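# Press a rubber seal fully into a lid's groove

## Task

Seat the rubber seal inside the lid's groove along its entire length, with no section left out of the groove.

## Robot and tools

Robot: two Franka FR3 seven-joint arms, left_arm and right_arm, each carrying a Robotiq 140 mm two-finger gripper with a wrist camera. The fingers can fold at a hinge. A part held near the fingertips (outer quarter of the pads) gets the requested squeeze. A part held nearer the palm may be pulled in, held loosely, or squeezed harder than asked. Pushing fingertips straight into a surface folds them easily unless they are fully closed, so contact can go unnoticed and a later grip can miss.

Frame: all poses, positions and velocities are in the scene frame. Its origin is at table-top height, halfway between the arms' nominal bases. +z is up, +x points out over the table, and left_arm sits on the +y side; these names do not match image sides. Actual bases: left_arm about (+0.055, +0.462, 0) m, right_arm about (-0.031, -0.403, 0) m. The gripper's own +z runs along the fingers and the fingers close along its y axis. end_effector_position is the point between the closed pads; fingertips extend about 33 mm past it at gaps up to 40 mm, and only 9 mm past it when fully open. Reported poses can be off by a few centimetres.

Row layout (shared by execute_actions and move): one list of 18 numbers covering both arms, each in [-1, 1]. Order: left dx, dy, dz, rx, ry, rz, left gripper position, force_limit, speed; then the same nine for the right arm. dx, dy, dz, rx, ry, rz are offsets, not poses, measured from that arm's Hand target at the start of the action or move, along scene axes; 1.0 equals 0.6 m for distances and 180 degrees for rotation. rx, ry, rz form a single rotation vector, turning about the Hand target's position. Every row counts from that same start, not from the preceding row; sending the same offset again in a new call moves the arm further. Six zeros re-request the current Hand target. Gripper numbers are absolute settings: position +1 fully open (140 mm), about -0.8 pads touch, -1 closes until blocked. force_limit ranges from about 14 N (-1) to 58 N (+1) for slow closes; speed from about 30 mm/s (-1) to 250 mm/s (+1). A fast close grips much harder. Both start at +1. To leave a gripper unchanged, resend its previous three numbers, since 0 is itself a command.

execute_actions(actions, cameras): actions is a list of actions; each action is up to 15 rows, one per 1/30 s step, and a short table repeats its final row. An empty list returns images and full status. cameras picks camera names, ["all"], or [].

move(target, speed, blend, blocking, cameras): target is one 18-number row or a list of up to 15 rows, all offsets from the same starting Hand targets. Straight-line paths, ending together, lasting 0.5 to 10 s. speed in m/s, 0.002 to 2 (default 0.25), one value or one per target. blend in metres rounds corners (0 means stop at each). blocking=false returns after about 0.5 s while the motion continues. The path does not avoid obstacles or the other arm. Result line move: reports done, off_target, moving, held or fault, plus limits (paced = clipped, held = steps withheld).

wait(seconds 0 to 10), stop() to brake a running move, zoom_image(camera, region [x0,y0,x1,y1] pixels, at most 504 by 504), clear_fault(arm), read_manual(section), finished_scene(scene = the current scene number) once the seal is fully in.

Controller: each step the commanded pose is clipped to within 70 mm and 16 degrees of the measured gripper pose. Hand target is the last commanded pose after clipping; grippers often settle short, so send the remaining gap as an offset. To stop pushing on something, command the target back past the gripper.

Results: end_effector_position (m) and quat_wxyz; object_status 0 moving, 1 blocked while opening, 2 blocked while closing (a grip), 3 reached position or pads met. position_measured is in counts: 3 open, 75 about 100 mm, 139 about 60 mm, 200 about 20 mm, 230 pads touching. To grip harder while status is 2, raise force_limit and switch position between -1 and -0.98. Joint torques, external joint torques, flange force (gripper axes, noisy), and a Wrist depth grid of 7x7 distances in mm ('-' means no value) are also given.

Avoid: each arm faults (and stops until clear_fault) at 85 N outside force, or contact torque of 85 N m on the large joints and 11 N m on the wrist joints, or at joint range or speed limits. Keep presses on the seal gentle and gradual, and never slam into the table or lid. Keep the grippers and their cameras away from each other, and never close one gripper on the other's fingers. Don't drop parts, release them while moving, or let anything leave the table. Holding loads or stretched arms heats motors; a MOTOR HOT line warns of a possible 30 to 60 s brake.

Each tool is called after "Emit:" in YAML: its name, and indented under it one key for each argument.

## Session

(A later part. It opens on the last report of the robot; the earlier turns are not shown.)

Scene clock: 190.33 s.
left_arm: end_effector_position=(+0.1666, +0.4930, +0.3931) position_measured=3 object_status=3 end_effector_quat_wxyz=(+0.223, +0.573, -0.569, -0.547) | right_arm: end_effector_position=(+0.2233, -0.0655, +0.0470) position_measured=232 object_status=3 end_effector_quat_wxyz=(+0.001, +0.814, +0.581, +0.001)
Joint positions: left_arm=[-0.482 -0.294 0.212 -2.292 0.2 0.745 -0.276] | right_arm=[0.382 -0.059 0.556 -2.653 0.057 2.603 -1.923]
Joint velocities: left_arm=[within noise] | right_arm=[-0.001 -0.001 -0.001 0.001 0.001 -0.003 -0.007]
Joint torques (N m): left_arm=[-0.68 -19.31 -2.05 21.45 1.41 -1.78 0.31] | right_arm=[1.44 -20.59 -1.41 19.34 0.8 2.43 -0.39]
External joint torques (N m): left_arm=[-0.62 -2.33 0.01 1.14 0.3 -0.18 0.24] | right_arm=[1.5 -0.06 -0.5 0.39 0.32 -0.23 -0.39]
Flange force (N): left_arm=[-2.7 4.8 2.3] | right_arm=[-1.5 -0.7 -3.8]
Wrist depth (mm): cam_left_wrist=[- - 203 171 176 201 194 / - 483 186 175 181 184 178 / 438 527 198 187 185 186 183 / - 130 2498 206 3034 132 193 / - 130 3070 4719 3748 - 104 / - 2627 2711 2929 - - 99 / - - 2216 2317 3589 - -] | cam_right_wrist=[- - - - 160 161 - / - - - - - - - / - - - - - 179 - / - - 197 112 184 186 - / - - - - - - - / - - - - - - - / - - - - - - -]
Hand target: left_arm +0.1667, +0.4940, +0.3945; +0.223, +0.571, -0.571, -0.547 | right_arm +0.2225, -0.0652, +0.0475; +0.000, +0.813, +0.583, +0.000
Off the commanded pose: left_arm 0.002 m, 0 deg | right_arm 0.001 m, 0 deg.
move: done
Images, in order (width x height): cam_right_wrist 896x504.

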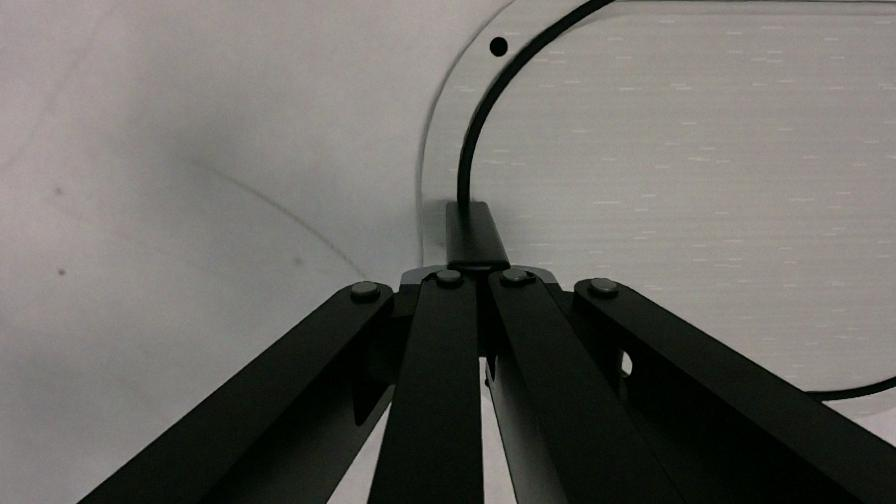

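Emit:
move:
  target:
    - [0,0,0,0,0,0,1,1,1,-0.0033,0.0012,-0.012,0,0,0,-1,-0.5,-0.5]
    - [0,0,0,0,0,0,1,1,1,-0.0033,0.0012,-0.019,0,0,0,-1,-0.5,-0.5]
  speed: [0.06,0.03]
  blend: [0.001,0]
  cameras: ["cam_right_wrist"]

Emit:
zoom_image:
  camera: "cam_right_wrist"
  region: [400, 100, 540, 240]

Scene clock: 192.67 s.
left_arm: end_effector_position=(+0.1666, +0.4930, +0.3931) position_measured=3 object_status=3 end_effector_quat_wxyz=(+0.223, +0.573, -0.569, -0.547) | right_arm: end_effector_position=(+0.2226, -0.0638, +0.0399) position_measured=232 object_status=3 end_effector_quat_wxyz=(+0.001, +0.811, +0.584, +0.002)
Joint positions: left_arm=[-0.482 -0.294 0.212 -2.292 0.2 0.745 -0.276] | right_arm=[0.382 -0.035 0.556 -2.655 0.032 2.63 -1.91]
Joint velocities: left_arm=[within noise] | right_arm=[0 0 0.001 0 -0.001 0.002 0.005]
Joint torques (N m): left_arm=[-0.68 -19.33 -2.1 21.48 1.39 -1.79 0.32] | right_arm=[1.2 -15.19 -0.68 16.96 -0.03 3.49 0.11]
External joint torques (N m): left_arm=[-0.69 -2.27 -0.12 1.11 0.28 -0.18 0.24] | right_arm=[1.16 5.78 -0.21 -1.63 -0.48 0.83 0.11]
Flange force (N): left_arm=[-2.4 4.8 2.2] | right_arm=[12.0 2.7 23.3]
Wrist depth (mm): cam_left_wrist=[- - 204 171 175 215 2039 / 400 461 188 175 182 183 178 / - 554 199 187 185 186 183 / - 130 2498 207 2998 133 192 / - 130 2832 2627 - 132 104 / - 104 - - - - 99 / - - - 2682 2627 - -] | cam_right_wrist=[160 - - - 151 156 - / - - - 163 162 - 161 / - - - 169 - - 173 / - 187 - 118 176 - 179 / - 193 - - - - - / - - - - - - - / - - - - - - -]
Hand target: left_arm +0.1667, +0.4940, +0.3945; +0.223, +0.571, -0.571, -0.547 | right_arm +0.2205, -0.0645, +0.0361; +0.000, +0.813, +0.583, +0.000
Off the commanded pose: left_arm 0.002 m, 0 deg | right_arm 0.004 m, 0 deg.
move: off_target (right_arm)
Images, in order (width x height): cam_right_wrist 896x504.

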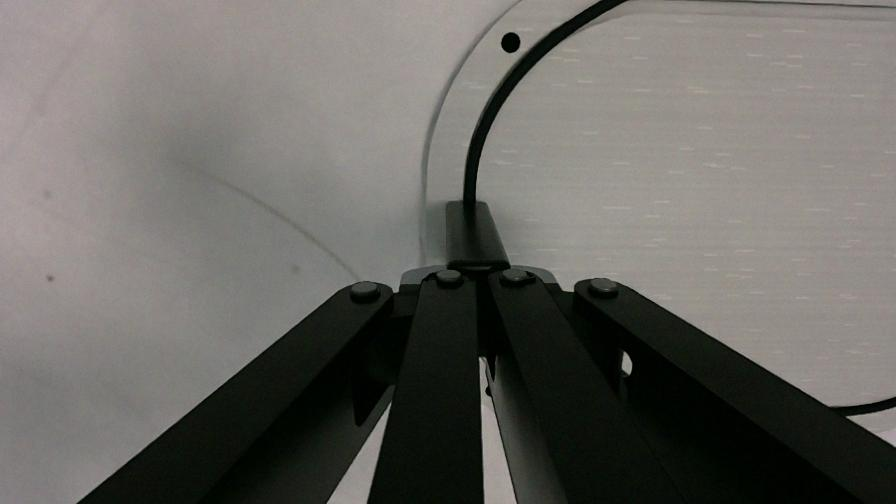

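Scaled by 3.600 from the camera's 896x504 image, which has a finer 1280x720 frame.

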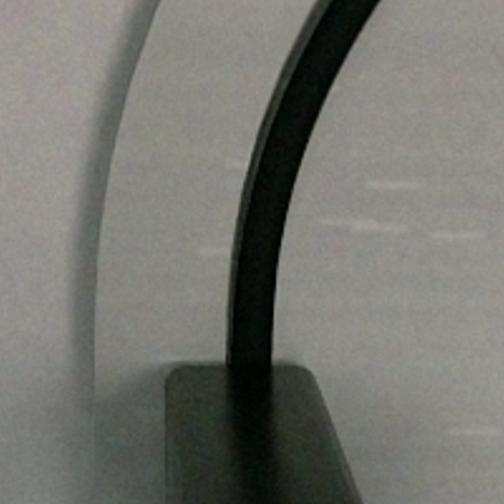

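Emit:
move:
  target:
    - [0,0,0,0,0,0,1,1,1,0,0,0.015,0,0,0,-1,-0.5,-0.5]
    - [0,0,0,0,0,0,1,1,1,0.048,-0.016,0.015,0,0,0,-1,-0.5,-0.5]
    - [0,0,0,0,0,0,1,1,1,0.048,-0.016,0,0,0,0,-1,-0.5,-0.5]
  speed: [0.1,0.1,0.03]
  blend: [0.002,0.003,0]
  cameras: ["cam_right_wrist"]

Emit:
zoom_image:
  camera: "cam_right_wrist"
  region: [300, 60, 500, 260]

Scene clock: 194.63 s.
left_arm: end_effector_position=(+0.1666, +0.4930, +0.3931) position_measured=3 object_status=3 end_effector_quat_wxyz=(+0.223, +0.573, -0.569, -0.547) | right_arm: end_effector_position=(+0.2491, -0.0727, +0.0393) position_measured=232 object_status=3 end_effector_quat_wxyz=(+0.000, +0.814, +0.580, +0.001)
Joint positions: left_arm=[-0.482 -0.294 0.212 -2.292 0.2 0.745 -0.276] | right_arm=[0.349 -0.004 0.522 -2.622 0.001 2.621 -1.94]
Joint velocities: left_arm=[within noise] | right_arm=[-0.001 0.001 -0.001 0.001 -0.003 0.003 -0.001]
Joint torques (N m): left_arm=[-0.72 -19.32 -2.04 21.47 1.39 -1.77 0.31] | right_arm=[-0.71 -17.15 -2.16 17.27 -0.54 3.53 -0.38]
External joint torques (N m): left_arm=[-0.7 -2.28 -0.02 1.06 0.27 -0.17 0.23] | right_arm=[-0.75 5.28 -2.15 -1.39 -1 0.87 -0.38]
Flange force (N): left_arm=[-2.5 4.7 2.4] | right_arm=[10.1 8.4 22.5]
Wrist depth (mm): cam_left_wrist=[- - 203 171 174 201 2072 / - - 186 175 181 183 179 / - 2216 199 186 186 186 183 / 435 130 2682 203 3226 133 192 / - 120 2740 2963 - 124 104 / - 2574 2404 3108 - - 99 / - 2360 - - - - -] | cam_right_wrist=[160 - - 151 153 - - / - - - 161 161 - 161 / - - - 165 - - 169 / - - - 118 - - - / - - - - - - - / - - - - - - 198 / - - - - - - -]
Hand target: left_arm +0.1667, +0.4940, +0.3945; +0.223, +0.571, -0.571, -0.547 | right_arm +0.2493, -0.0741, +0.0361; +0.000, +0.813, +0.583, +0.000
Off the commanded pose: left_arm 0.002 m, 0 deg | right_arm 0.004 m, 0 deg.
move: off_target (right_arm)
Images, in order (width x height): cam_right_wrist 896x504.

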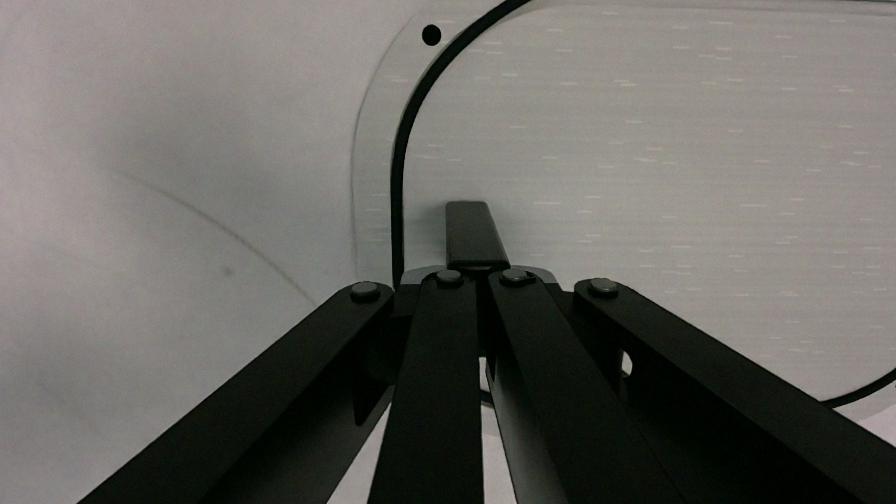

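Scaled by 2.520 from the camera's 896x504 image, which has a finer 1280x720 frame.

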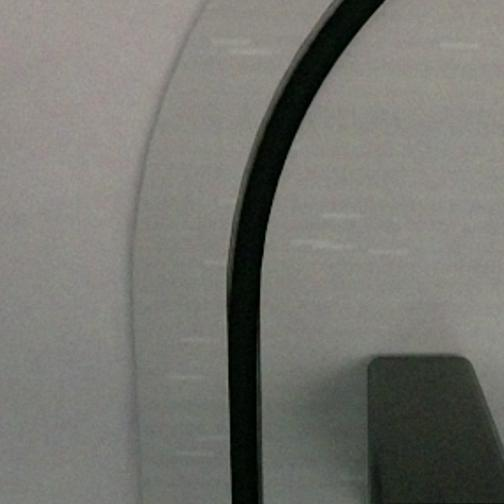

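Emit:
move:
  target:
    - [0,0,0,0,0,0,1,1,1,0,0,0.02,0,0,0,-1,-0.5,-0.5]
    - [0,0,0,0,0,0,1,1,1,-0.0325,0.0487,0.0182,0,0,-0.0167,-1,-0.5,-0.5]
    - [0,0,0,0,0,0,1,1,1,-0.0325,0.0487,0.0115,0,0,-0.0167,-1,-0.5,-0.5]
    - [0,0,0,0,0,0,1,1,1,-0.0325,0.0487,-0.0002,0,0,-0.0167,-1,-0.5,-0.5]
    - [0,0,0,0,0,0,1,1,1,-0.0325,0.0487,0.0182,0,0,-0.0167,-1,-0.5,-0.5]
  speed: [0.1,0.15,0.06,0.05,0.1]
  blend: [0.003,0.003,0.001,0,0]
  cameras: ["cam_right_wrist"]

Emit:
zoom_image:
  camera: "cam_right_wrist"
  region: [400, 0, 640, 240]

Scene clock: 207.50 s.
left_arm: end_effector_position=(+0.1666, +0.4930, +0.3931) position_measured=3 object_status=3 end_effector_quat_wxyz=(+0.223, +0.573, -0.569, -0.547) | right_arm: end_effector_position=(+0.2314, -0.0454, +0.0466) position_measured=232 object_status=3 end_effector_quat_wxyz=(+0.001, +0.829, +0.559, +0.001)
Joint positions: left_arm=[-0.482 -0.294 0.212 -2.292 0.2 0.745 -0.276] | right_arm=[0.383 0.004 0.558 -2.586 -0.007 2.591 -1.811]
Joint velocities: left_arm=[within noise] | right_arm=[0.001 -0.001 -0.001 0 0.003 -0.004 -0.001]
Joint torques (N m): left_arm=[-0.7 -19.34 -2.04 21.43 1.4 -1.77 0.31] | right_arm=[1.39 -22.47 -0.24 19.31 0.82 2.44 -0.52]
External joint torques (N m): left_arm=[-0.69 -2.3 -0.04 1.04 0.29 -0.16 0.23] | right_arm=[1.35 0.08 -0.34 0.25 0.34 -0.21 -0.52]
Flange force (N): left_arm=[-2.5 4.7 2.5] | right_arm=[-1.0 -0.2 -2.9]
Wrist depth (mm): cam_left_wrist=[385 - 205 171 176 202 2039 / 371 456 187 176 181 184 179 / - - 196 186 186 186 183 / - 130 2682 210 226 133 193 / - 130 3185 2896 - - 104 / - 2498 - 2800 3589 - 99 / - - - 2800 3267 3034 -] | cam_right_wrist=[- - - - 159 160 160 / - - - - - 168 169 / - 187 - 176 178 - - / - 194 - 111 183 - - / - - - - - - - / - - - - - - - / - - - - - - -]
Hand target: left_arm +0.1667, +0.4940, +0.3945; +0.223, +0.571, -0.571, -0.547 | right_arm +0.2298, -0.0449, +0.0470; +0.000, +0.828, +0.561, +0.000
Off the commanded pose: left_arm 0.002 m, 0 deg | right_arm 0.002 m, 0 deg.
move: done; blend cut to 0.002 m at target 2
Images, in order (width x height): cam_right_wrist 896x504.

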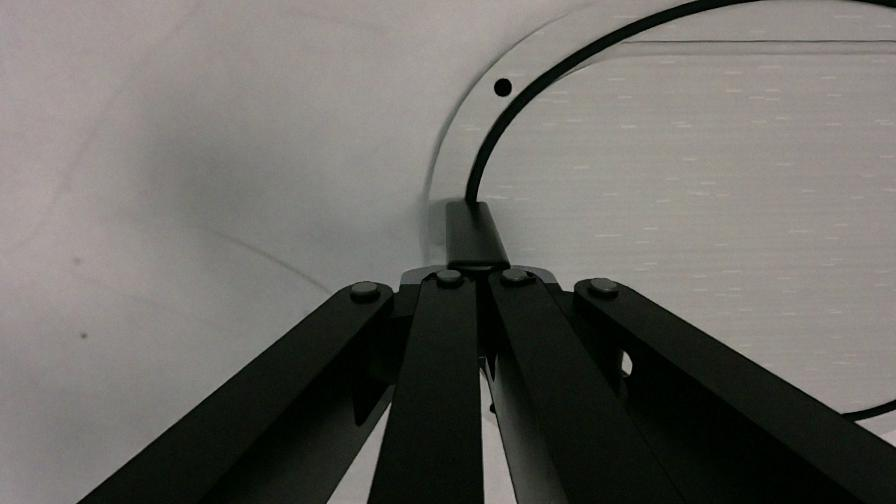

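Scaled by 2.100 from the camera's 896x504 image, which has a finer 1280x720 frame.

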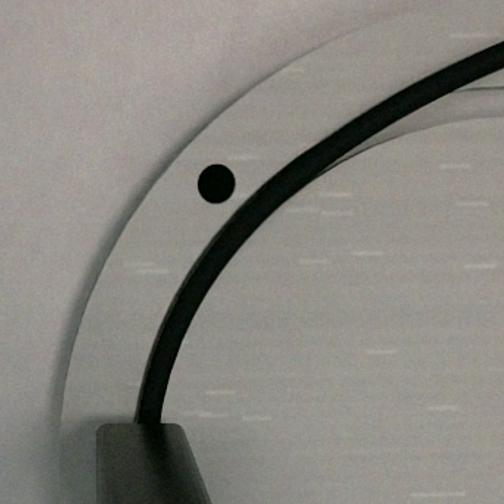

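Emit:
move:
  target:
    - [0,0,0,0,0,0,1,1,1,0.0132,0.0223,0,0,0,-0.0789,-1,-0.5,-0.5]
    - [0,0,0,0,0,0,1,1,1,0.0132,0.0223,-0.0067,0,0,-0.0789,-1,-0.5,-0.5]
    - [0,0,0,0,0,0,1,1,1,0.0132,0.0223,-0.0183,0,0,-0.0789,-1,-0.5,-0.5]
  speed: [0.15,0.06,0.05]
  blend: [0.003,0.001,0]
  cameras: ["cam_right_wrist"]

Emit:
zoom_image:
  camera: "cam_right_wrist"
  region: [400, 0, 640, 240]

Scene clock: 211.73 s.
left_arm: end_effector_position=(+0.1666, +0.4930, +0.3931) position_measured=3 object_status=3 end_effector_quat_wxyz=(+0.223, +0.573, -0.569, -0.547) | right_arm: end_effector_position=(+0.2386, -0.0300, +0.0397) position_measured=232 object_status=3 end_effector_quat_wxyz=(+0.000, +0.889, +0.458, +0.002)
Joint positions: left_arm=[-0.482 -0.294 0.212 -2.292 0.2 0.745 -0.276] | right_arm=[0.396 0.071 0.544 -2.536 -0.075 2.599 -1.52]
Joint velocities: left_arm=[within noise] | right_arm=[0.001 0 0.003 -0.001 -0.001 -0.001 0.005]
Joint torques (N m): left_arm=[-0.71 -19.33 -2.05 21.46 1.4 -1.78 0.3] | right_arm=[0.72 -19.29 -0.47 17.57 -0.23 3.29 0.19]
External joint torques (N m): left_arm=[-0.73 -2.29 -0.07 1.08 0.29 -0.17 0.23] | right_arm=[0.72 5.28 -1.56 -1.37 -0.69 0.61 0.19]
Flange force (N): left_arm=[-2.4 4.7 2.4] | right_arm=[12.6 -0.2 21.4]
Wrist depth (mm): cam_left_wrist=[370 478 233 170 174 204 1975 / - - 186 175 181 184 179 / 434 - 196 187 185 186 182 / - 130 2574 203 - 133 192 / - 120 - 3310 - 124 104 / - 2523 2427 - - - 99 / - 2450 2275 - - - -] | cam_right_wrist=[- - - - 154 153 154 / - 172 - - 160 - - / - - - - - - - / - - - 112 - - - / - - - - - - - / - - - - - - - / - - - - - - -]
Hand target: left_arm +0.1667, +0.4940, +0.3945; +0.223, +0.571, -0.571, -0.547 | right_arm +0.2378, -0.0315, +0.0360; +0.000, +0.891, +0.455, +0.000
Off the commanded pose: left_arm 0.002 m, 0 deg | right_arm 0.004 m, 0 deg.
move: off_target (right_arm); blend cut to 0.002 m at target 1
Images, in order (width x height): cam_right_wrist 896x504.

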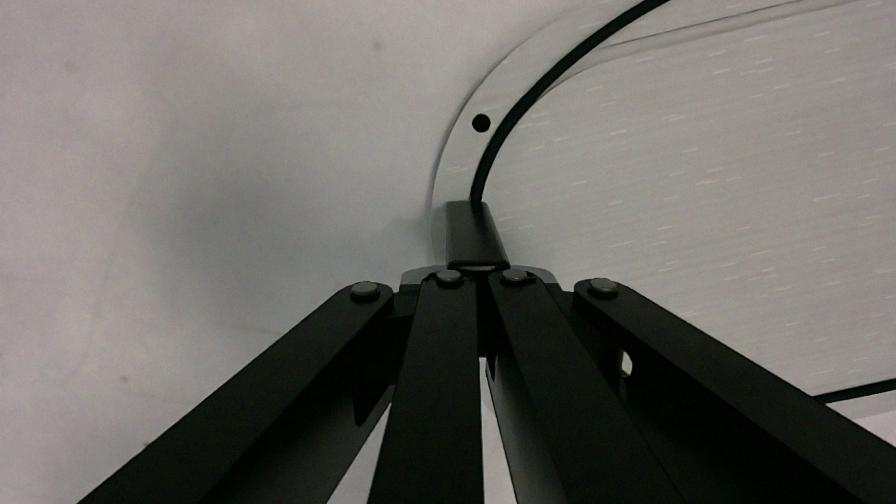

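Scaled by 2.100 from the camera's 896x504 image, which has a finer 1280x720 frame.

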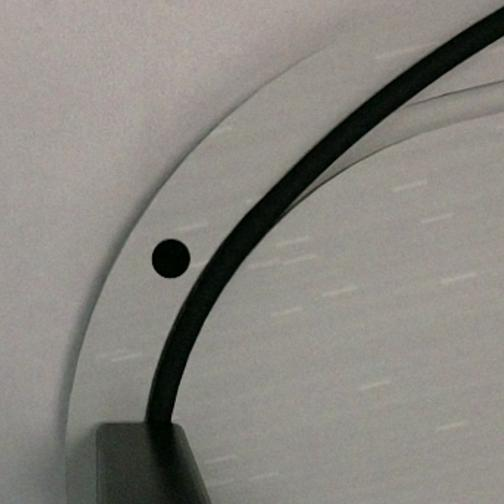

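Emit:
move:
  target:
    - [0,0,0,0,0,0,1,1,1,0,0,0.0183,0,0,0,-1,-0.5,-0.5]
    - [0,0,0,0,0,0,1,1,1,0.019,0.0167,0.0183,0,0,-0.08,-1,-0.5,-0.5]
    - [0,0,0,0,0,0,1,1,1,0.019,0.0167,0.0117,0,0,-0.08,-1,-0.5,-0.5]
    - [0,0,0,0,0,0,1,1,1,0.019,0.0167,0,0,0,-0.08,-1,-0.5,-0.5]
    - [0,0,0,0,0,0,1,1,1,0.019,0.0167,0.0183,0,0,-0.08,-1,-0.5,-0.5]
    - [0,0,0,0,0,0,1,1,1,0.0377,0.0345,0.0183,0,0,-0.1594,-1,-0.5,-0.5]
    - [0,0,0,0,0,0,1,1,1,0.0388,0.0323,0.0103,0,0,-0.1594,-1,-0.5,-0.5]
    - [0,0,0,0,0,0,1,1,1,0.0408,0.0277,0.0087,0,0,-0.1594,-1,-0.5,-0.5]
    - [0,0,0,0,0,0,1,1,1,0.0398,0.03,0,0,0,-0.1594,-1,-0.5,-0.5]
  speed: [0.1,0.15,0.06,0.05,0.1,0.15,0.06,0.05,0.05]
  blend: [0.003,0.003,0.001,0,0.003,0.003,0.001,0.001,0]
  cameras: ["cam_right_wrist"]

Emit:
zoom_image:
  camera: "cam_right_wrist"
  region: [400, 0, 640, 240]

Scene clock: 218.83 s.
left_arm: end_effector_position=(+0.1666, +0.4930, +0.3931) position_measured=3 object_status=3 end_effector_quat_wxyz=(+0.223, +0.573, -0.569, -0.547) | right_arm: end_effector_position=(+0.2618, -0.0122, +0.0396) position_measured=232 object_status=3 end_effector_quat_wxyz=(-0.001, +0.975, +0.223, +0.001)
Joint positions: left_arm=[-0.482 -0.294 0.212 -2.292 0.2 0.745 -0.276] | right_arm=[0.471 0.143 0.45 -2.44 -0.115 2.568 -1.009]
Joint velocities: left_arm=[within noise] | right_arm=[-0.001 0 -0.002 -0.001 0 0.005 0.009]
Joint torques (N m): left_arm=[-0.69 -19.33 -2.06 21.44 1.39 -1.77 0.3] | right_arm=[0.92 -23.69 0.12 18.21 -0.24 3.36 0.27]
External joint torques (N m): left_arm=[-0.69 -2.33 -0.07 1.11 0.28 -0.16 0.22] | right_arm=[0.85 5.01 -1.89 -1.18 -0.69 0.67 0.27]
Flange force (N): left_arm=[-2.5 4.8 2.4] | right_arm=[9.5 -5.7 18.6]
Wrist depth (mm): cam_left_wrist=[375 - 204 171 178 205 1902 / 383 - 194 176 181 184 178 / 434 2160 199 186 186 186 183 / 458 130 2627 210 3146 124 192 / - 120 - 3146 - - 104 / - 2474 3444 2740 - - 99 / - - - 2627 2770 2998 -] | cam_right_wrist=[- 161 162 - 155 - 152 / - - 170 158 - - - / - - - - - - - / - - - 112 - 174 - / - - - - - - 188 / - - - - - - - / - - - - - - -]
Hand target: left_arm +0.1667, +0.4940, +0.3945; +0.223, +0.571, -0.571, -0.547 | right_arm +0.2616, -0.0135, +0.0360; +0.000, +0.976, +0.220, +0.000
Off the commanded pose: left_arm 0.002 m, 0 deg | right_arm 0.004 m, 0 deg.
move: off_target (right_arm); blend cut to 0.002 m at target 2, 0.0025 m at target 6
Images, in order (width x height): cam_right_wrist 896x504.

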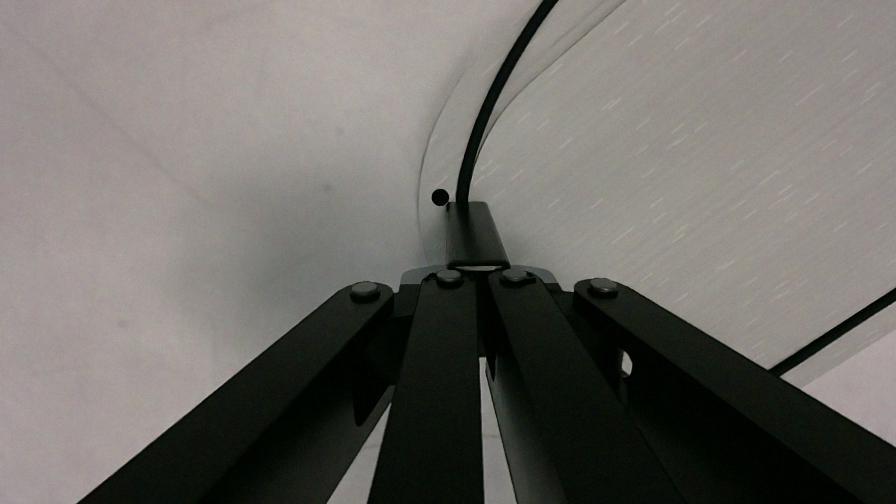

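Scaled by 2.100 from the camera's 896x504 image, which has a finer 1280x720 frame.

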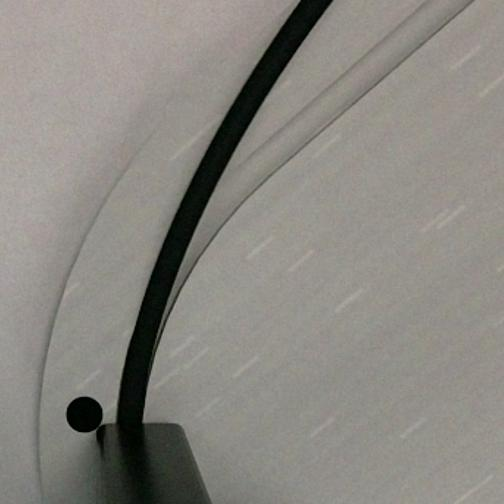

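Emit:
move:
  target:
    - [0,0,0,0,0,0,1,1,1,0,0,0.0183,0,0,0,-1,-0.5,-0.5]
    - [0,0,0,0,0,0,1,1,1,0.0212,0.0208,0.0183,0,0,-0.0222,-1,-0.5,-0.5]
    - [0,0,0,0,0,0,1,1,1,0.0222,0.0185,0.0103,0,0,-0.0222,-1,-0.5,-0.5]
    - [0,0,0,0,0,0,1,1,1,0.0238,0.0138,0.0087,0,0,-0.0222,-1,-0.5,-0.5]
    - [0,0,0,0,0,0,1,1,1,0.023,0.0162,0,0,0,-0.0222,-1,-0.5,-0.5]
    - [0,0,0,0,0,0,1,1,1,0.023,0.0162,0.0183,0,0,-0.0222,-1,-0.5,-0.5]
    - [0,0,0,0,0,0,1,1,1,0.0473,0.0268,0.0183,0,0,-0.1,-1,-0.5,-0.5]
    - [0,0,0,0,0,0,1,1,1,0.0475,0.0252,0.0103,0,0,-0.1,-1,-0.5,-0.5]
    - [0,0,0,0,0,0,1,1,1,0.0483,0.0193,0.0087,0,0,-0.1,-1,-0.5,-0.5]
    - [0,0,0,0,0,0,1,1,1,0.048,0.0218,0,0,0,-0.1,-1,-0.5,-0.5]
  speed: [0.1,0.15,0.06,0.05,0.05,0.1,0.15,0.06,0.05,0.05]
  blend: [0.003,0.003,0.001,0.001,0,0.003,0.003,0.001,0.001,0]
  cameras: ["cam_right_wrist"]

Emit:
zoom_image:
  camera: "cam_right_wrist"
  region: [400, 0, 640, 240]

Scene clock: 226.77 s.
left_arm: end_effector_position=(+0.1666, +0.4930, +0.3931) position_measured=3 object_status=3 end_effector_quat_wxyz=(+0.223, +0.573, -0.569, -0.547) | right_arm: end_effector_position=(+0.2904, -0.0007, +0.0394) position_measured=232 object_status=3 end_effector_quat_wxyz=(+0.001, +0.998, +0.067, +0.000)
Joint positions: left_arm=[-0.482 -0.294 0.212 -2.292 0.2 0.745 -0.276] | right_arm=[0.539 0.206 0.353 -2.343 -0.124 2.532 -0.718]
Joint velocities: left_arm=[within noise] | right_arm=[0 -0.001 0.001 -0.001 0 0 0.005]
Joint torques (N m): left_arm=[-0.7 -19.35 -2.06 21.45 1.4 -1.76 0.31] | right_arm=[1.58 -26.54 1.01 18.84 -0.17 3.89 0.24]
External joint torques (N m): left_arm=[-0.72 -2.44 -0.09 1.17 0.28 -0.16 0.24] | right_arm=[1.78 5.67 -1.15 -0.83 -0.64 1.25 0.24]
Flange force (N): left_arm=[-2.5 5.0 2.5] | right_arm=[6.8 -9.9 18.9]
Wrist depth (mm): cam_left_wrist=[386 494 234 171 178 215 193 / 430 - 187 175 181 184 179 / - - 196 186 185 186 183 / - 130 2498 206 - 133 192 / - 120 4394 2770 4247 132 104 / - 2338 2498 - 3185 - 99 / - 2427 - 2548 - 2998 -] | cam_right_wrist=[- 164 - - 152 153 - / - - - 161 160 160 159 / - - - 166 - - 167 / - - - 140 174 - - / - - 89 - - - 186 / - - - - - - - / - - - - - - -]
Hand target: left_arm +0.1667, +0.4940, +0.3945; +0.223, +0.571, -0.571, -0.547 | right_arm +0.2904, -0.0004, +0.0360; +0.000, +0.998, +0.065, +0.000
Off the commanded pose: left_arm 0.002 m, 0 deg | right_arm 0.003 m, 0 deg.
move: done; blend cut to 0.0025 m at target 2, 0.0024 m at target 7
Images, in order (width x height): cam_right_wrist 896x504.

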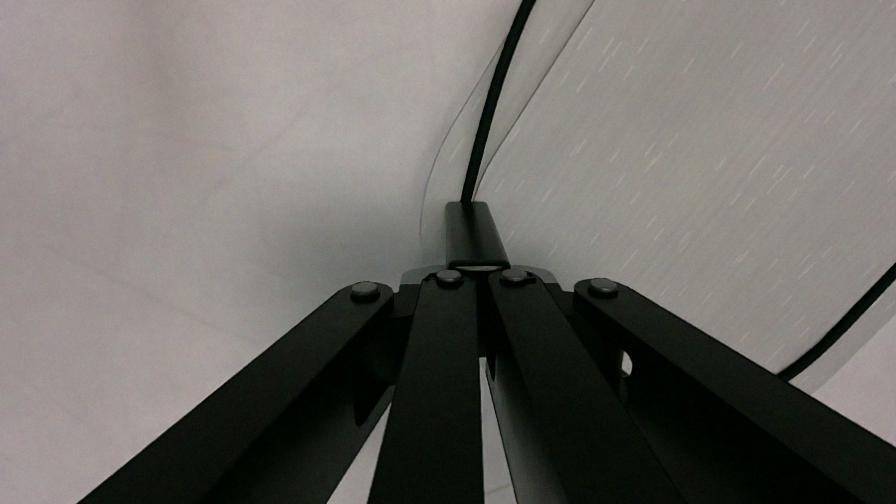

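Scaled by 2.100 from the camera's 896x504 image, which has a finer 1280x720 frame.

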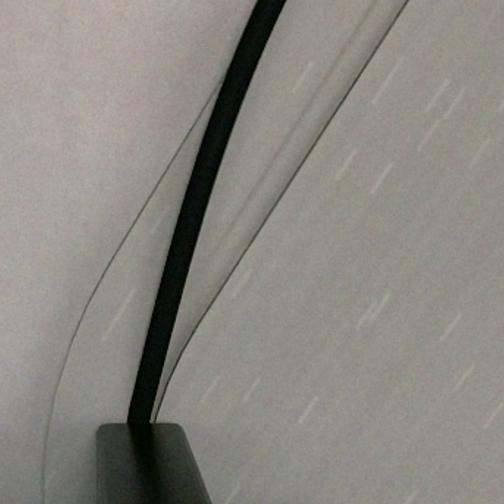

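Emit:
move:
  target:
    - [0,0,0,0,0,0,1,1,1,0,0,0.0183,0,0,0,-1,-0.5,-0.5]
    - [0,0,0,0,0,0,1,1,1,0.0285,0.0068,0.0183,0,0,-0.0889,-1,-0.5,-0.5]
    - [0,0,0,0,0,0,1,1,1,0.0283,0.0052,0.0103,0,0,-0.0889,-1,-0.5,-0.5]
    - [0,0,0,0,0,0,1,1,1,0.0275,-0.0007,0.0087,0,0,-0.0889,-1,-0.5,-0.5]
    - [0,0,0,0,0,0,1,1,1,0.0278,0.0018,0,0,0,-0.0889,-1,-0.5,-0.5]
    - [0,0,0,0,0,0,1,1,1,0.0278,0.0018,0.0183,0,0,-0.0889,-1,-0.5,-0.5]
    - [0,0,0,0,0,0,1,1,1,0.0565,0,0.0183,0,0,-0.1472,-1,-0.5,-0.5]
    - [0,0,0,0,0,0,1,1,1,0.056,-0.0017,0.0103,0,0,-0.1472,-1,-0.5,-0.5]
    - [0,0,0,0,0,0,1,1,1,0.0535,-0.0087,0.0087,0,0,-0.1472,-1,-0.5,-0.5]
    - [0,0,0,0,0,0,1,1,1,0.0543,-0.0063,0,0,0,-0.1472,-1,-0.5,-0.5]
  speed: [0.1,0.15,0.06,0.05,0.05,0.1,0.15,0.06,0.05,0.05]
  blend: [0.003,0.003,0.001,0.001,0,0.003,0.003,0.001,0.001,0]
  cameras: ["cam_right_wrist"]

Emit:
zoom_image:
  camera: "cam_right_wrist"
  region: [400, 0, 640, 240]

Scene clock: 235.33 s.
left_arm: end_effector_position=(+0.1666, +0.4930, +0.3931) position_measured=3 object_status=3 end_effector_quat_wxyz=(+0.223, +0.573, -0.569, -0.547) | right_arm: end_effector_position=(+0.3234, +0.0003, +0.0419) position_measured=232 object_status=3 end_effector_quat_wxyz=(-0.004, +0.987, -0.160, +0.002)
Joint positions: left_arm=[-0.482 -0.294 0.212 -2.292 0.2 0.745 -0.276] | right_arm=[0.623 0.239 0.227 -2.279 -0.091 2.519 -0.335]
Joint velocities: left_arm=[within noise] | right_arm=[0 0 0.001 0 0 0.001 0.007]
Joint torques (N m): left_arm=[-0.67 -19.33 -2.03 21.45 1.38 -1.78 0.32] | right_arm=[0.13 -28.99 -0.78 18.17 0.02 2.89 0.1]
External joint torques (N m): left_arm=[-0.7 -2.37 -0.07 1.16 0.28 -0.18 0.24] | right_arm=[0.19 6.09 -2.6 -1.97 -0.43 0.24 0.1]
Flange force (N): left_arm=[-2.5 4.9 2.3] | right_arm=[3.8 -7.2 15.6]
Wrist depth (mm): cam_left_wrist=[- 425 204 171 174 196 1960 / 398 540 209 176 181 184 178 / - 1613 200 187 185 187 183 / 446 130 2627 206 2863 141 193 / - 130 3267 3693 3804 123 104 / - 2474 2427 3108 3267 - - / - 2296 - - 2655 - -] | cam_right_wrist=[- - 169 155 155 - 150 / - - - 163 160 - - / - - - 169 - - - / - - - 112 177 - 176 / - - - - - - 186 / 226 - - - - - - / - - - - - - -]
Hand target: left_arm +0.1667, +0.4940, +0.3945; +0.223, +0.571, -0.571, -0.547 | right_arm +0.3230, -0.0042, +0.0360; +0.000, +0.986, -0.166, +0.000
Off the commanded pose: left_arm 0.002 m, 0 deg | right_arm 0.007 m, 1 deg.
move: off_target (right_arm); blend cut to 0.0024 m at target 2, 0.0025 m at target 7
Images, in order (width x height): cam_right_wrist 896x504.

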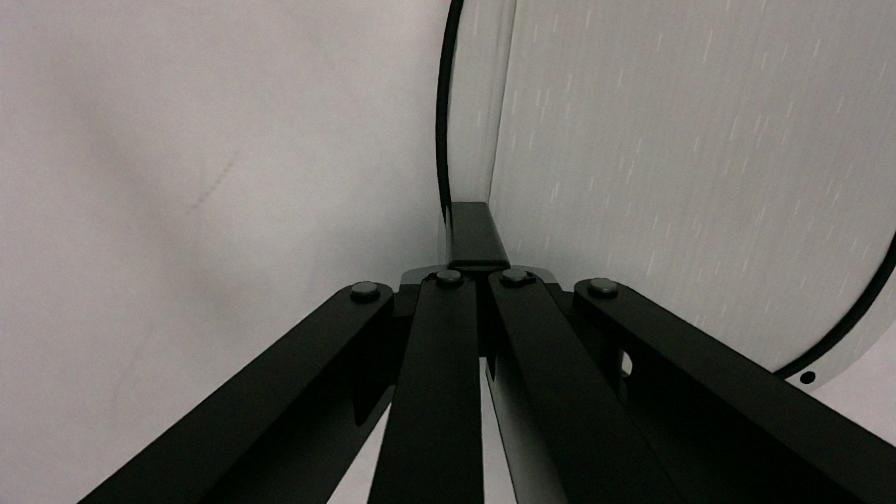

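Scaled by 2.100 from the camera's 896x504 image, which has a finer 1280x720 frame.

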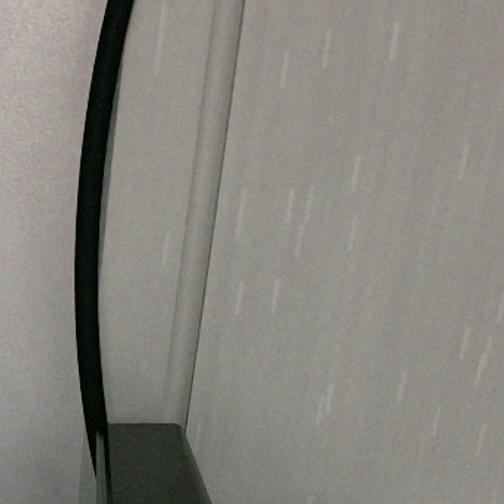

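Emit:
move:
  target: [0,0,0,0,0,0,1,1,1,0,0,0.03,0,0,0,-1,-0.5,-0.5]
  speed: 0.12
  cameras: ["cam_right_wrist","cam_high"]

Emit:
zoom_image:
  camera: "cam_high"
  region: [380, 130, 530, 250]

Emit:
zoom_image:
  camera: "cam_right_wrist"
  region: [400, 0, 640, 240]

Scene clock: 237.37 s.
left_arm: end_effector_position=(+0.1666, +0.4930, +0.3931) position_measured=3 object_status=3 end_effector_quat_wxyz=(+0.223, +0.573, -0.569, -0.547) | right_arm: end_effector_position=(+0.3237, -0.0042, +0.0535) position_measured=232 object_status=3 end_effector_quat_wxyz=(+0.000, +0.986, -0.166, +0.001)
Joint positions: left_arm=[-0.482 -0.294 0.212 -2.292 0.2 0.745 -0.276] | right_arm=[0.619 0.211 0.227 -2.278 -0.081 2.484 -0.334]
Joint velocities: left_arm=[within noise] | right_arm=[-0.001 0.001 0 0 0 -0.003 0]
Joint torques (N m): left_arm=[-0.66 -19.32 -2.08 21.44 1.39 -1.77 0.31] | right_arm=[0.73 -33.93 1.12 20.91 0.8 2.42 -0.35]
External joint torques (N m): left_arm=[-0.7 -2.27 -0.12 1.06 0.28 -0.16 0.23] | right_arm=[0.62 0.66 -0.64 0.37 0.33 -0.21 -0.35]
Flange force (N): left_arm=[-2.3 4.7 2.4] | right_arm=[1.6 -2.8 0.6]
Wrist depth (mm): cam_left_wrist=[373 - 202 170 176 203 1991 / 384 - 185 176 181 184 178 / - 1583 200 187 185 186 182 / - 130 2655 207 - 133 192 / - 120 3146 2711 3267 124 104 / - 2627 3185 2863 3185 - 99 / - - 2450 - - - -] | cam_right_wrist=[- - - 166 - - - / - 185 185 172 - - - / - - - 180 - 181 - / - - - 112 - - 191 / - - - - - - - / - - - - - - 226 / - - - - - - -]
Hand target: left_arm +0.1667, +0.4940, +0.3945; +0.223, +0.571, -0.571, -0.547 | right_arm +0.3230, -0.0042, +0.0540; +0.000, +0.986, -0.166, +0.000
Off the commanded pose: left_arm 0.002 m, 0 deg | right_arm 0.001 m, 0 deg.
move: done
Images, in order (width x height): cam_high 896x504, cam_right_wrist 896x504.

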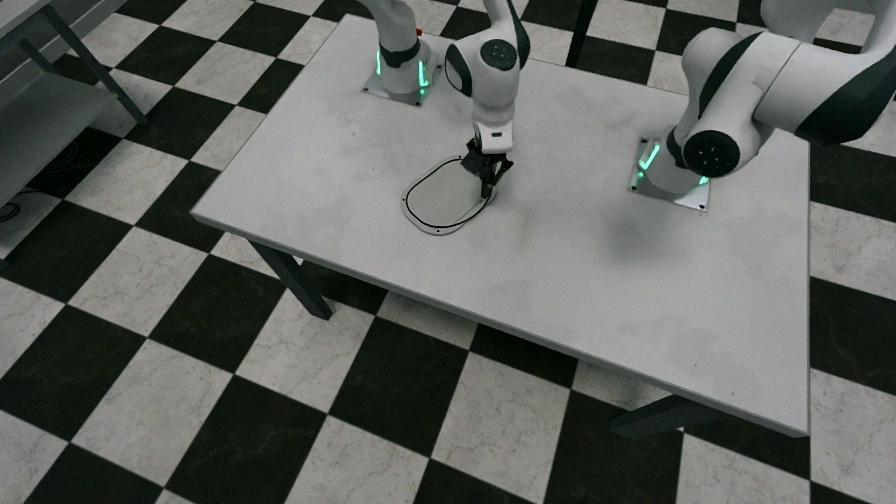

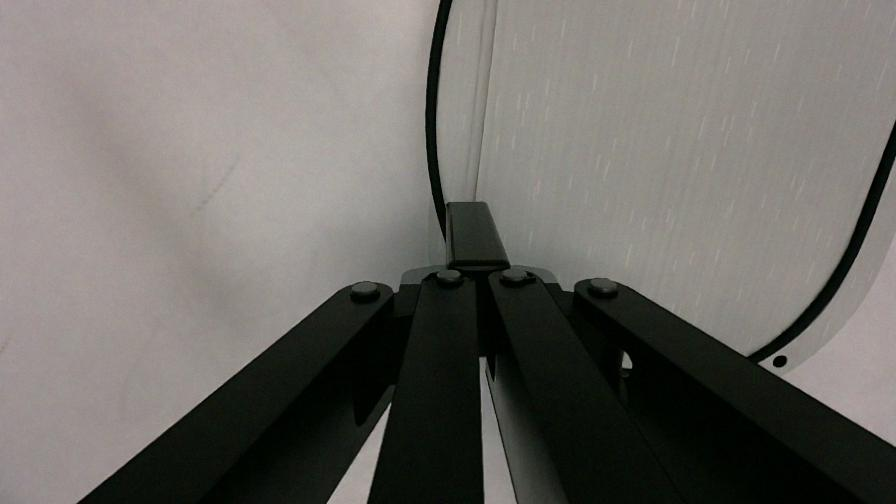

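Scaled by 3.360 from the camera's 896x504 image, which has a finer 1280x720 frame.

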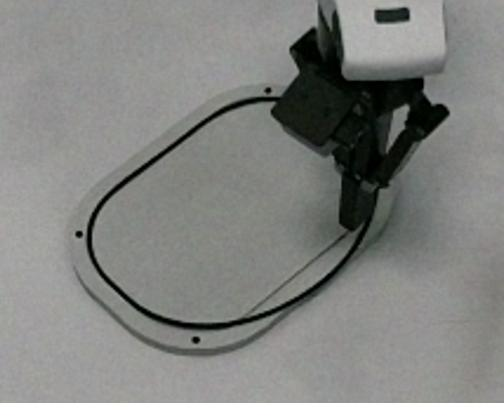

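Scaled by 2.100 from the camera's 896x504 image, which has a finer 1280x720 frame.

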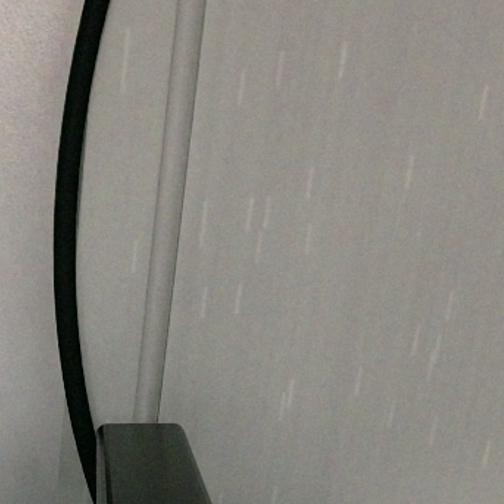

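Emit:
move:
  target:
    - [0,0,0,0,0,0,1,1,1,0.0942,-0.0103,0.0067,0,0,-0.0278,-0.5,-0.5,-0.5]
    - [0,0,0,0,0,0,1,1,1,0.0942,-0.0103,-0.0247,0,0,-0.0278,-0.5,-0.5,-0.5]
  speed: [0.15,0.06]
  blend: [0.002,0]
  cameras: ["cam_right_wrist"]

Emit:
zoom_image:
  camera: "cam_right_wrist"
  region: [360, 40, 600, 260]

Scene clock: 252.33 s.
left_arm: end_effector_position=(+0.1666, +0.4930, +0.3931) position_measured=3 object_status=3 end_effector_quat_wxyz=(+0.223, +0.573, -0.569, -0.547) | right_arm: end_effector_position=(+0.3787, -0.0102, +0.0399) position_measured=192 object_status=3 end_effector_quat_wxyz=(+0.000, +0.978, -0.207, -0.002)
Joint positions: left_arm=[-0.482 -0.294 0.212 -2.292 0.2 0.745 -0.276] | right_arm=[0.586 0.321 0.18 -2.153 -0.086 2.466 -0.331]
Joint velocities: left_arm=[within noise] | right_arm=[0.002 -0.001 -0.002 0 0 0.004 0.001]
Joint torques (N m): left_arm=[-0.71 -19.31 -2.05 21.44 1.4 -1.79 0.33] | right_arm=[1.43 -37 1.1 20.83 -0.08 2.82 0.23]
External joint torques (N m): left_arm=[-0.7 -2.23 -0.04 1.05 0.29 -0.18 0.25] | right_arm=[1.3 1.66 -1.15 0.05 -0.55 0.18 0.23]
Flange force (N): left_arm=[-2.5 4.6 2.3] | right_arm=[0.2 -5.1 4.7]
Wrist depth (mm): cam_left_wrist=[380 421 204 170 176 2124 2072 / - - 186 175 181 183 179 / - 563 196 186 186 186 182 / - 130 2770 207 3034 141 192 / - 130 4808 3108 3226 123 104 / - 2382 3146 - - - 99 / - 2427 3108 - - - -] | cam_right_wrist=[- - - - 152 154 - / - 174 - 159 - 159 - / - 187 180 - - - - / - 192 - 164 - - 175 / - - - 131 94 82 186 / - - - - - - - / - - - - - - -]
Hand target: left_arm +0.1667, +0.4940, +0.3945; +0.223, +0.571, -0.571, -0.547 | right_arm +0.3795, -0.0104, +0.0392; +0.000, +0.978, -0.209, +0.000
Off the commanded pose: left_arm 0.002 m, 0 deg | right_arm 0.001 m, 0 deg.
move: done
Images, in order (width x height): cam_right_wrist 896x504.

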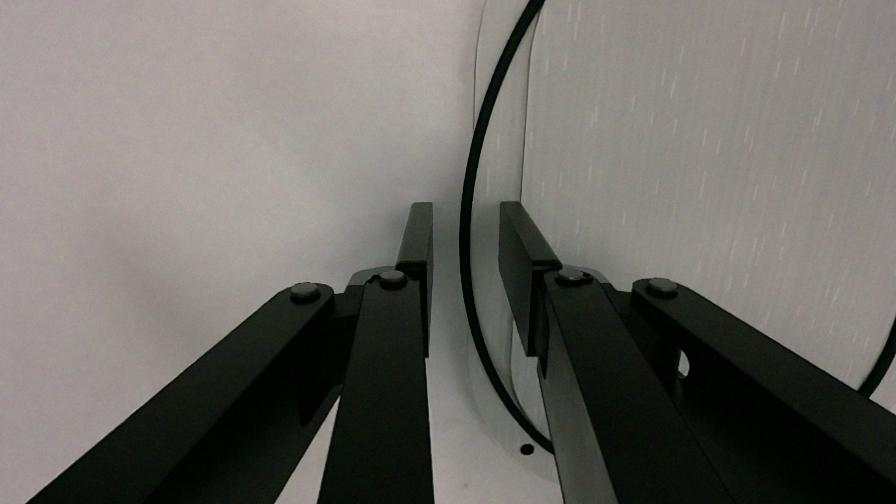

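Scaled by 2.100 from the camera's 896x504 image, which has a finer 1280x720 frame.

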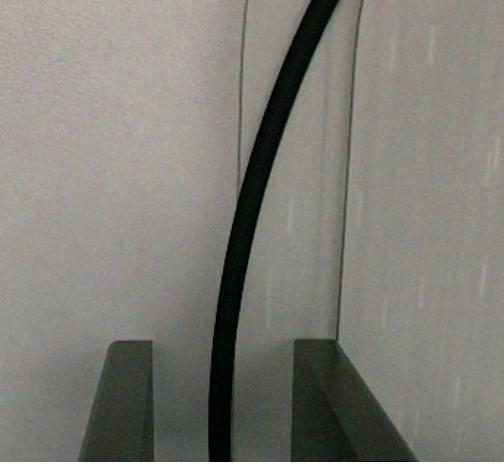

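Emit:
move:
  target:
    - [0,0,0,0,0,0,1,1,1,0,0,0,0,0,0,-1,-0.5,-0.5]
    - [0,0,0,0,0,0,1,1,1,0,0,0.02,0,0,0,-1,-0.5,-0.5]
    - [0,0,0,0,0,0,1,1,1,-0.0125,-0.0280,0.02,0,0,0,-1,-0.5,-0.5]
    - [0,0,0,0,0,0,1,1,1,-0.0125,-0.0280,-0.0015,0,0,0,-1,-0.5,-0.5]
  speed: [0.1,0.08,0.08,0.04]
  blend: [0,0.004,0.004,0]
  cameras: ["cam_right_wrist"]

Emit:
zoom_image:
  camera: "cam_right_wrist"
  region: [360, 40, 600, 260]

Scene clock: 255.67 s.
left_arm: end_effector_position=(+0.1666, +0.4930, +0.3931) position_measured=3 object_status=3 end_effector_quat_wxyz=(+0.223, +0.573, -0.569, -0.547) | right_arm: end_effector_position=(+0.3718, -0.0263, +0.0397) position_measured=227 object_status=2 end_effector_quat_wxyz=(+0.000, +0.977, -0.212, +0.000)
Joint positions: left_arm=[-0.482 -0.294 0.212 -2.292 0.2 0.745 -0.276] | right_arm=[0.574 0.281 0.179 -2.216 -0.081 2.492 -0.335]
Joint velocities: left_arm=[within noise] | right_arm=[0 0.001 0 0 0 0.003 0.001]
Joint torques (N m): left_arm=[-0.74 -19.29 -2.04 21.47 1.4 -1.78 0.33] | right_arm=[0.88 -35.18 1.25 20.11 0.35 2.81 -0.43]
External joint torques (N m): left_arm=[-0.7 -2.35 0 1.15 0.29 -0.18 0.25] | right_arm=[0.99 1.75 -0.47 -0.23 -0.11 0.19 -0.43]
Flange force (N): left_arm=[-2.7 4.8 2.3] | right_arm=[1.1 -3.2 4.3]
Wrist depth (mm): cam_left_wrist=[364 439 242 171 178 216 195 / 371 516 194 175 181 184 178 / 422 597 198 187 185 186 183 / 436 130 2655 206 2740 133 192 / - 130 2863 2740 4471 - 104 / - 2338 - 2963 2770 - 99 / - 2360 2296 2963 2832 2896 -] | cam_right_wrist=[- - - 151 - - 150 / - - - 158 162 - 159 / - - - - 166 - - / - - - 116 177 - - / - - - - - - - / - - - - - - - / - - - - - - -]
Hand target: left_arm +0.1667, +0.4940, +0.3945; +0.223, +0.571, -0.571, -0.547 | right_arm +0.3720, -0.0272, +0.0383; +0.000, +0.978, -0.209, +0.000
Off the commanded pose: left_arm 0.002 m, 0 deg | right_arm 0.002 m, 0 deg.
move: done
Images, in order (width x height): cam_right_wrist 896x504.

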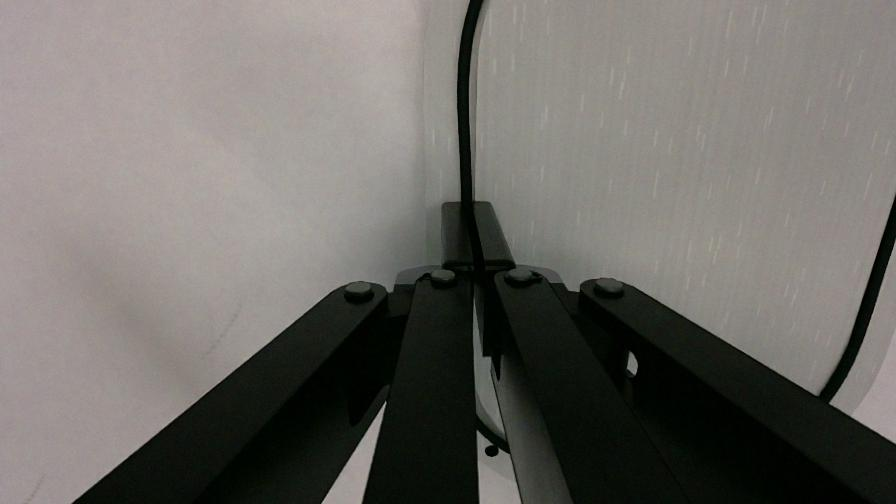

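Scaled by 2.100 from the camera's 896x504 image, which has a finer 1280x720 frame.

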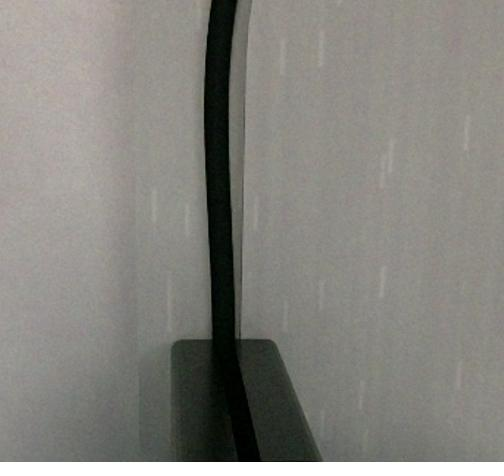

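Emit:
move:
  target:
    - [0,0,0,0,0,0,1,1,1,0,0,-0.0012,0,0,0,-1,-0.5,-0.5]
    - [0,0,0,0,0,0,1,1,1,0,0,-0.0012,0,0,0,-0.66,-0.5,-0.5]
    - [0,0,0,0,0,0,1,1,1,0,0,0.0145,0,0,0,-0.66,-0.5,-0.5]
  speed: [0.03,0.1,0.1]
  blend: [0,0,0]
  cameras: ["cam_right_wrist"]

Emit:
zoom_image:
  camera: "cam_right_wrist"
  region: [360, 40, 600, 260]

Scene clock: 259.73 s.
left_arm: end_effector_position=(+0.1666, +0.4930, +0.3931) position_measured=3 object_status=3 end_effector_quat_wxyz=(+0.223, +0.573, -0.569, -0.547) | right_arm: end_effector_position=(+0.3727, -0.0274, +0.0464) position_measured=213 object_status=3 end_effector_quat_wxyz=(+0.000, +0.978, -0.211, +0.001)
Joint positions: left_arm=[-0.482 -0.294 0.212 -2.292 0.2 0.745 -0.276] | right_arm=[0.572 0.267 0.18 -2.216 -0.081 2.478 -0.338]
Joint velocities: left_arm=[within noise] | right_arm=[0 0 -0.001 0.001 -0.002 -0.003 -0.002]
Joint torques (N m): left_arm=[-0.71 -19.32 -2.07 21.44 1.39 -1.78 0.3] | right_arm=[0.55 -36.1 1.56 21.01 0.61 2.31 -0.46]
External joint torques (N m): left_arm=[-0.69 -2.29 -0.05 1.11 0.28 -0.16 0.22] | right_arm=[0.59 0.54 -0.14 0.48 0.14 -0.31 -0.46]
Flange force (N): left_arm=[-2.5 4.7 2.3] | right_arm=[1.6 -3.1 0.2]
Wrist depth (mm): cam_left_wrist=[372 - 204 170 178 196 - / 412 464 185 175 182 184 179 / - - 196 186 186 186 183 / - 130 3146 206 - 133 193 / - 130 2929 3491 3267 124 104 / - 2338 2863 - 3070 - 99 / - - - - 2770 - -] | cam_right_wrist=[- - 171 163 - - 157 / - - - 169 - - - / - - - 175 - - - / - - - 126 - - - / - - 95 - - - - / - - - - - - - / - - - - - - -]
Hand target: left_arm +0.1667, +0.4940, +0.3945; +0.223, +0.571, -0.571, -0.547 | right_arm +0.3720, -0.0272, +0.0470; +0.000, +0.978, -0.209, +0.000
Off the commanded pose: left_arm 0.002 m, 0 deg | right_arm 0.001 m, 0 deg.
move: done
Images, in order (width x height): cam_right_wrist 896x504.

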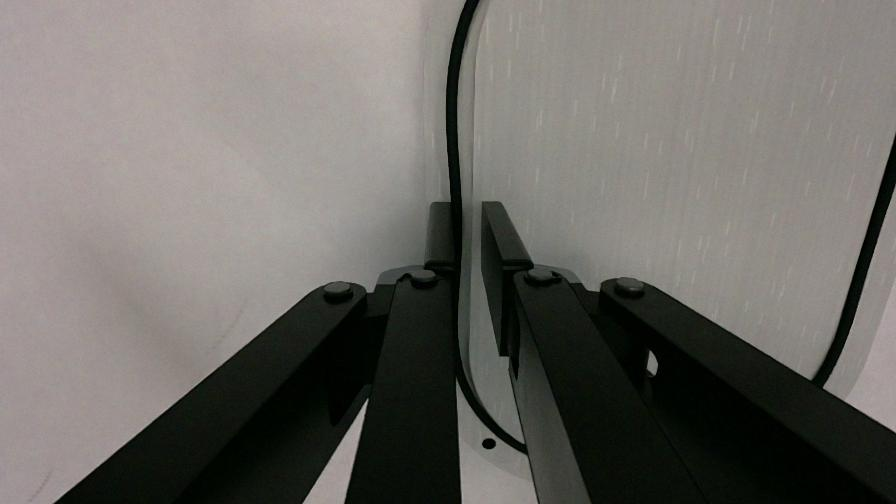

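Scaled by 2.100 from the camera's 896x504 image, which has a finer 1280x720 frame.

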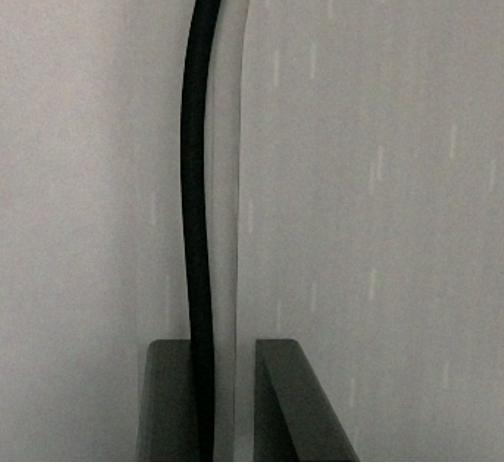

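Emit:
move:
  target:
    - [0,0,0,0,0,0,1,1,1,0,0,0,0,0,0,-1,-0.5,-0.5]
    - [0,0,0,0,0,0,1,1,1,0.0037,0.0083,0,0,0,0,-1,-0.5,-0.5]
    - [0,0,0,0,0,0,1,1,1,0.0034,0.0075,-0.0097,0,0,0,-1,-0.5,-0.5]
    - [0,0,0,0,0,0,1,1,1,-0.0020,-0.0047,-0.0108,0,0,0,-1,-0.5,-0.5]
    - [0,0,0,0,0,0,1,1,1,-0.0020,-0.0047,-0.0183,0,0,0,-1,-0.5,-0.5]
  speed: [0.1,0.1,0.06,0.04,0.04]
  blend: [0,0.001,0.001,0.001,0]
  cameras: ["cam_right_wrist"]

Emit:
zoom_image:
  camera: "cam_right_wrist"
  region: [360, 40, 600, 260]

Scene clock: 263.37 s.
left_arm: end_effector_position=(+0.1666, +0.4930, +0.3931) position_measured=3 object_status=3 end_effector_quat_wxyz=(+0.223, +0.573, -0.569, -0.547) | right_arm: end_effector_position=(+0.3711, -0.0274, +0.0387) position_measured=227 object_status=2 end_effector_quat_wxyz=(-0.002, +0.978, -0.211, +0.001)
Joint positions: left_arm=[-0.482 -0.294 0.212 -2.292 0.2 0.745 -0.276] | right_arm=[0.572 0.278 0.18 -2.225 -0.081 2.502 -0.339]
Joint torques (N m): left_arm=[-0.65 -19.31 -2.09 21.46 1.4 -1.78 0.34] | right_arm=[0.61 -34.3 0.98 19.22 0.35 2.74 -0.37]
External joint torques (N m): left_arm=[-0.71 -2.23 -0.15 1.11 0.28 -0.17 0.26] | right_arm=[0.71 2.41 -0.74 -1.05 -0.12 0.12 -0.37]
Flange force (N): left_arm=[-2.4 4.7 2.1] | right_arm=[0.9 -1.8 5.7]
Wrist depth (mm): cam_left_wrist=[357 416 244 171 175 197 - / - - 193 175 181 184 178 / 409 2360 199 186 186 186 183 / - 130 2682 204 3185 133 192 / - 119 - 3034 3444 124 104 / - 2216 3108 - 2963 - 99 / - 2498 2338 2600 - 3108 -] | cam_right_wrist=[- - - 149 154 151 - / - 174 - 160 158 161 156 / - 181 - - - 163 - / - - - 115 - - 174 / - - - - - - - / - - - - - - - / - - - - - - -]
Hand target: left_arm +0.1667, +0.4940, +0.3945; +0.223, +0.571, -0.571, -0.547 | right_arm +0.3708, -0.0300, +0.0360; +0.000, +0.978, -0.209, +0.000
Off the commanded pose: left_arm 0.002 m, 0 deg | right_arm 0.004 m, 0 deg.
move: off_target (right_arm)
Images, in order (width x height): cam_right_wrist 896x504.

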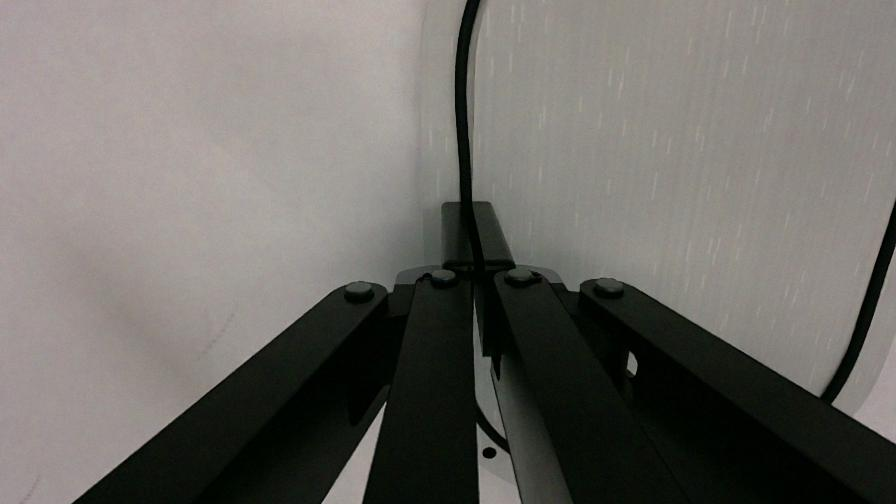

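Scaled by 2.100 from the camera's 896x504 image, which has a finer 1280x720 frame.

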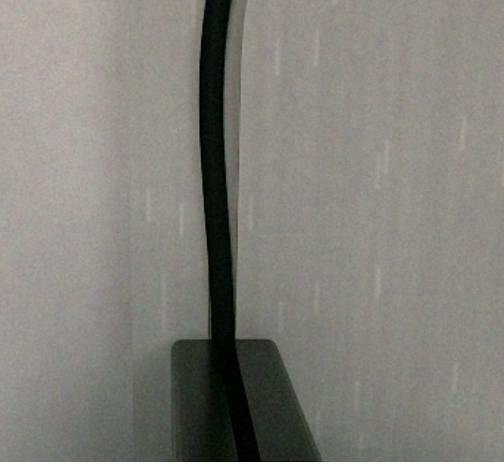

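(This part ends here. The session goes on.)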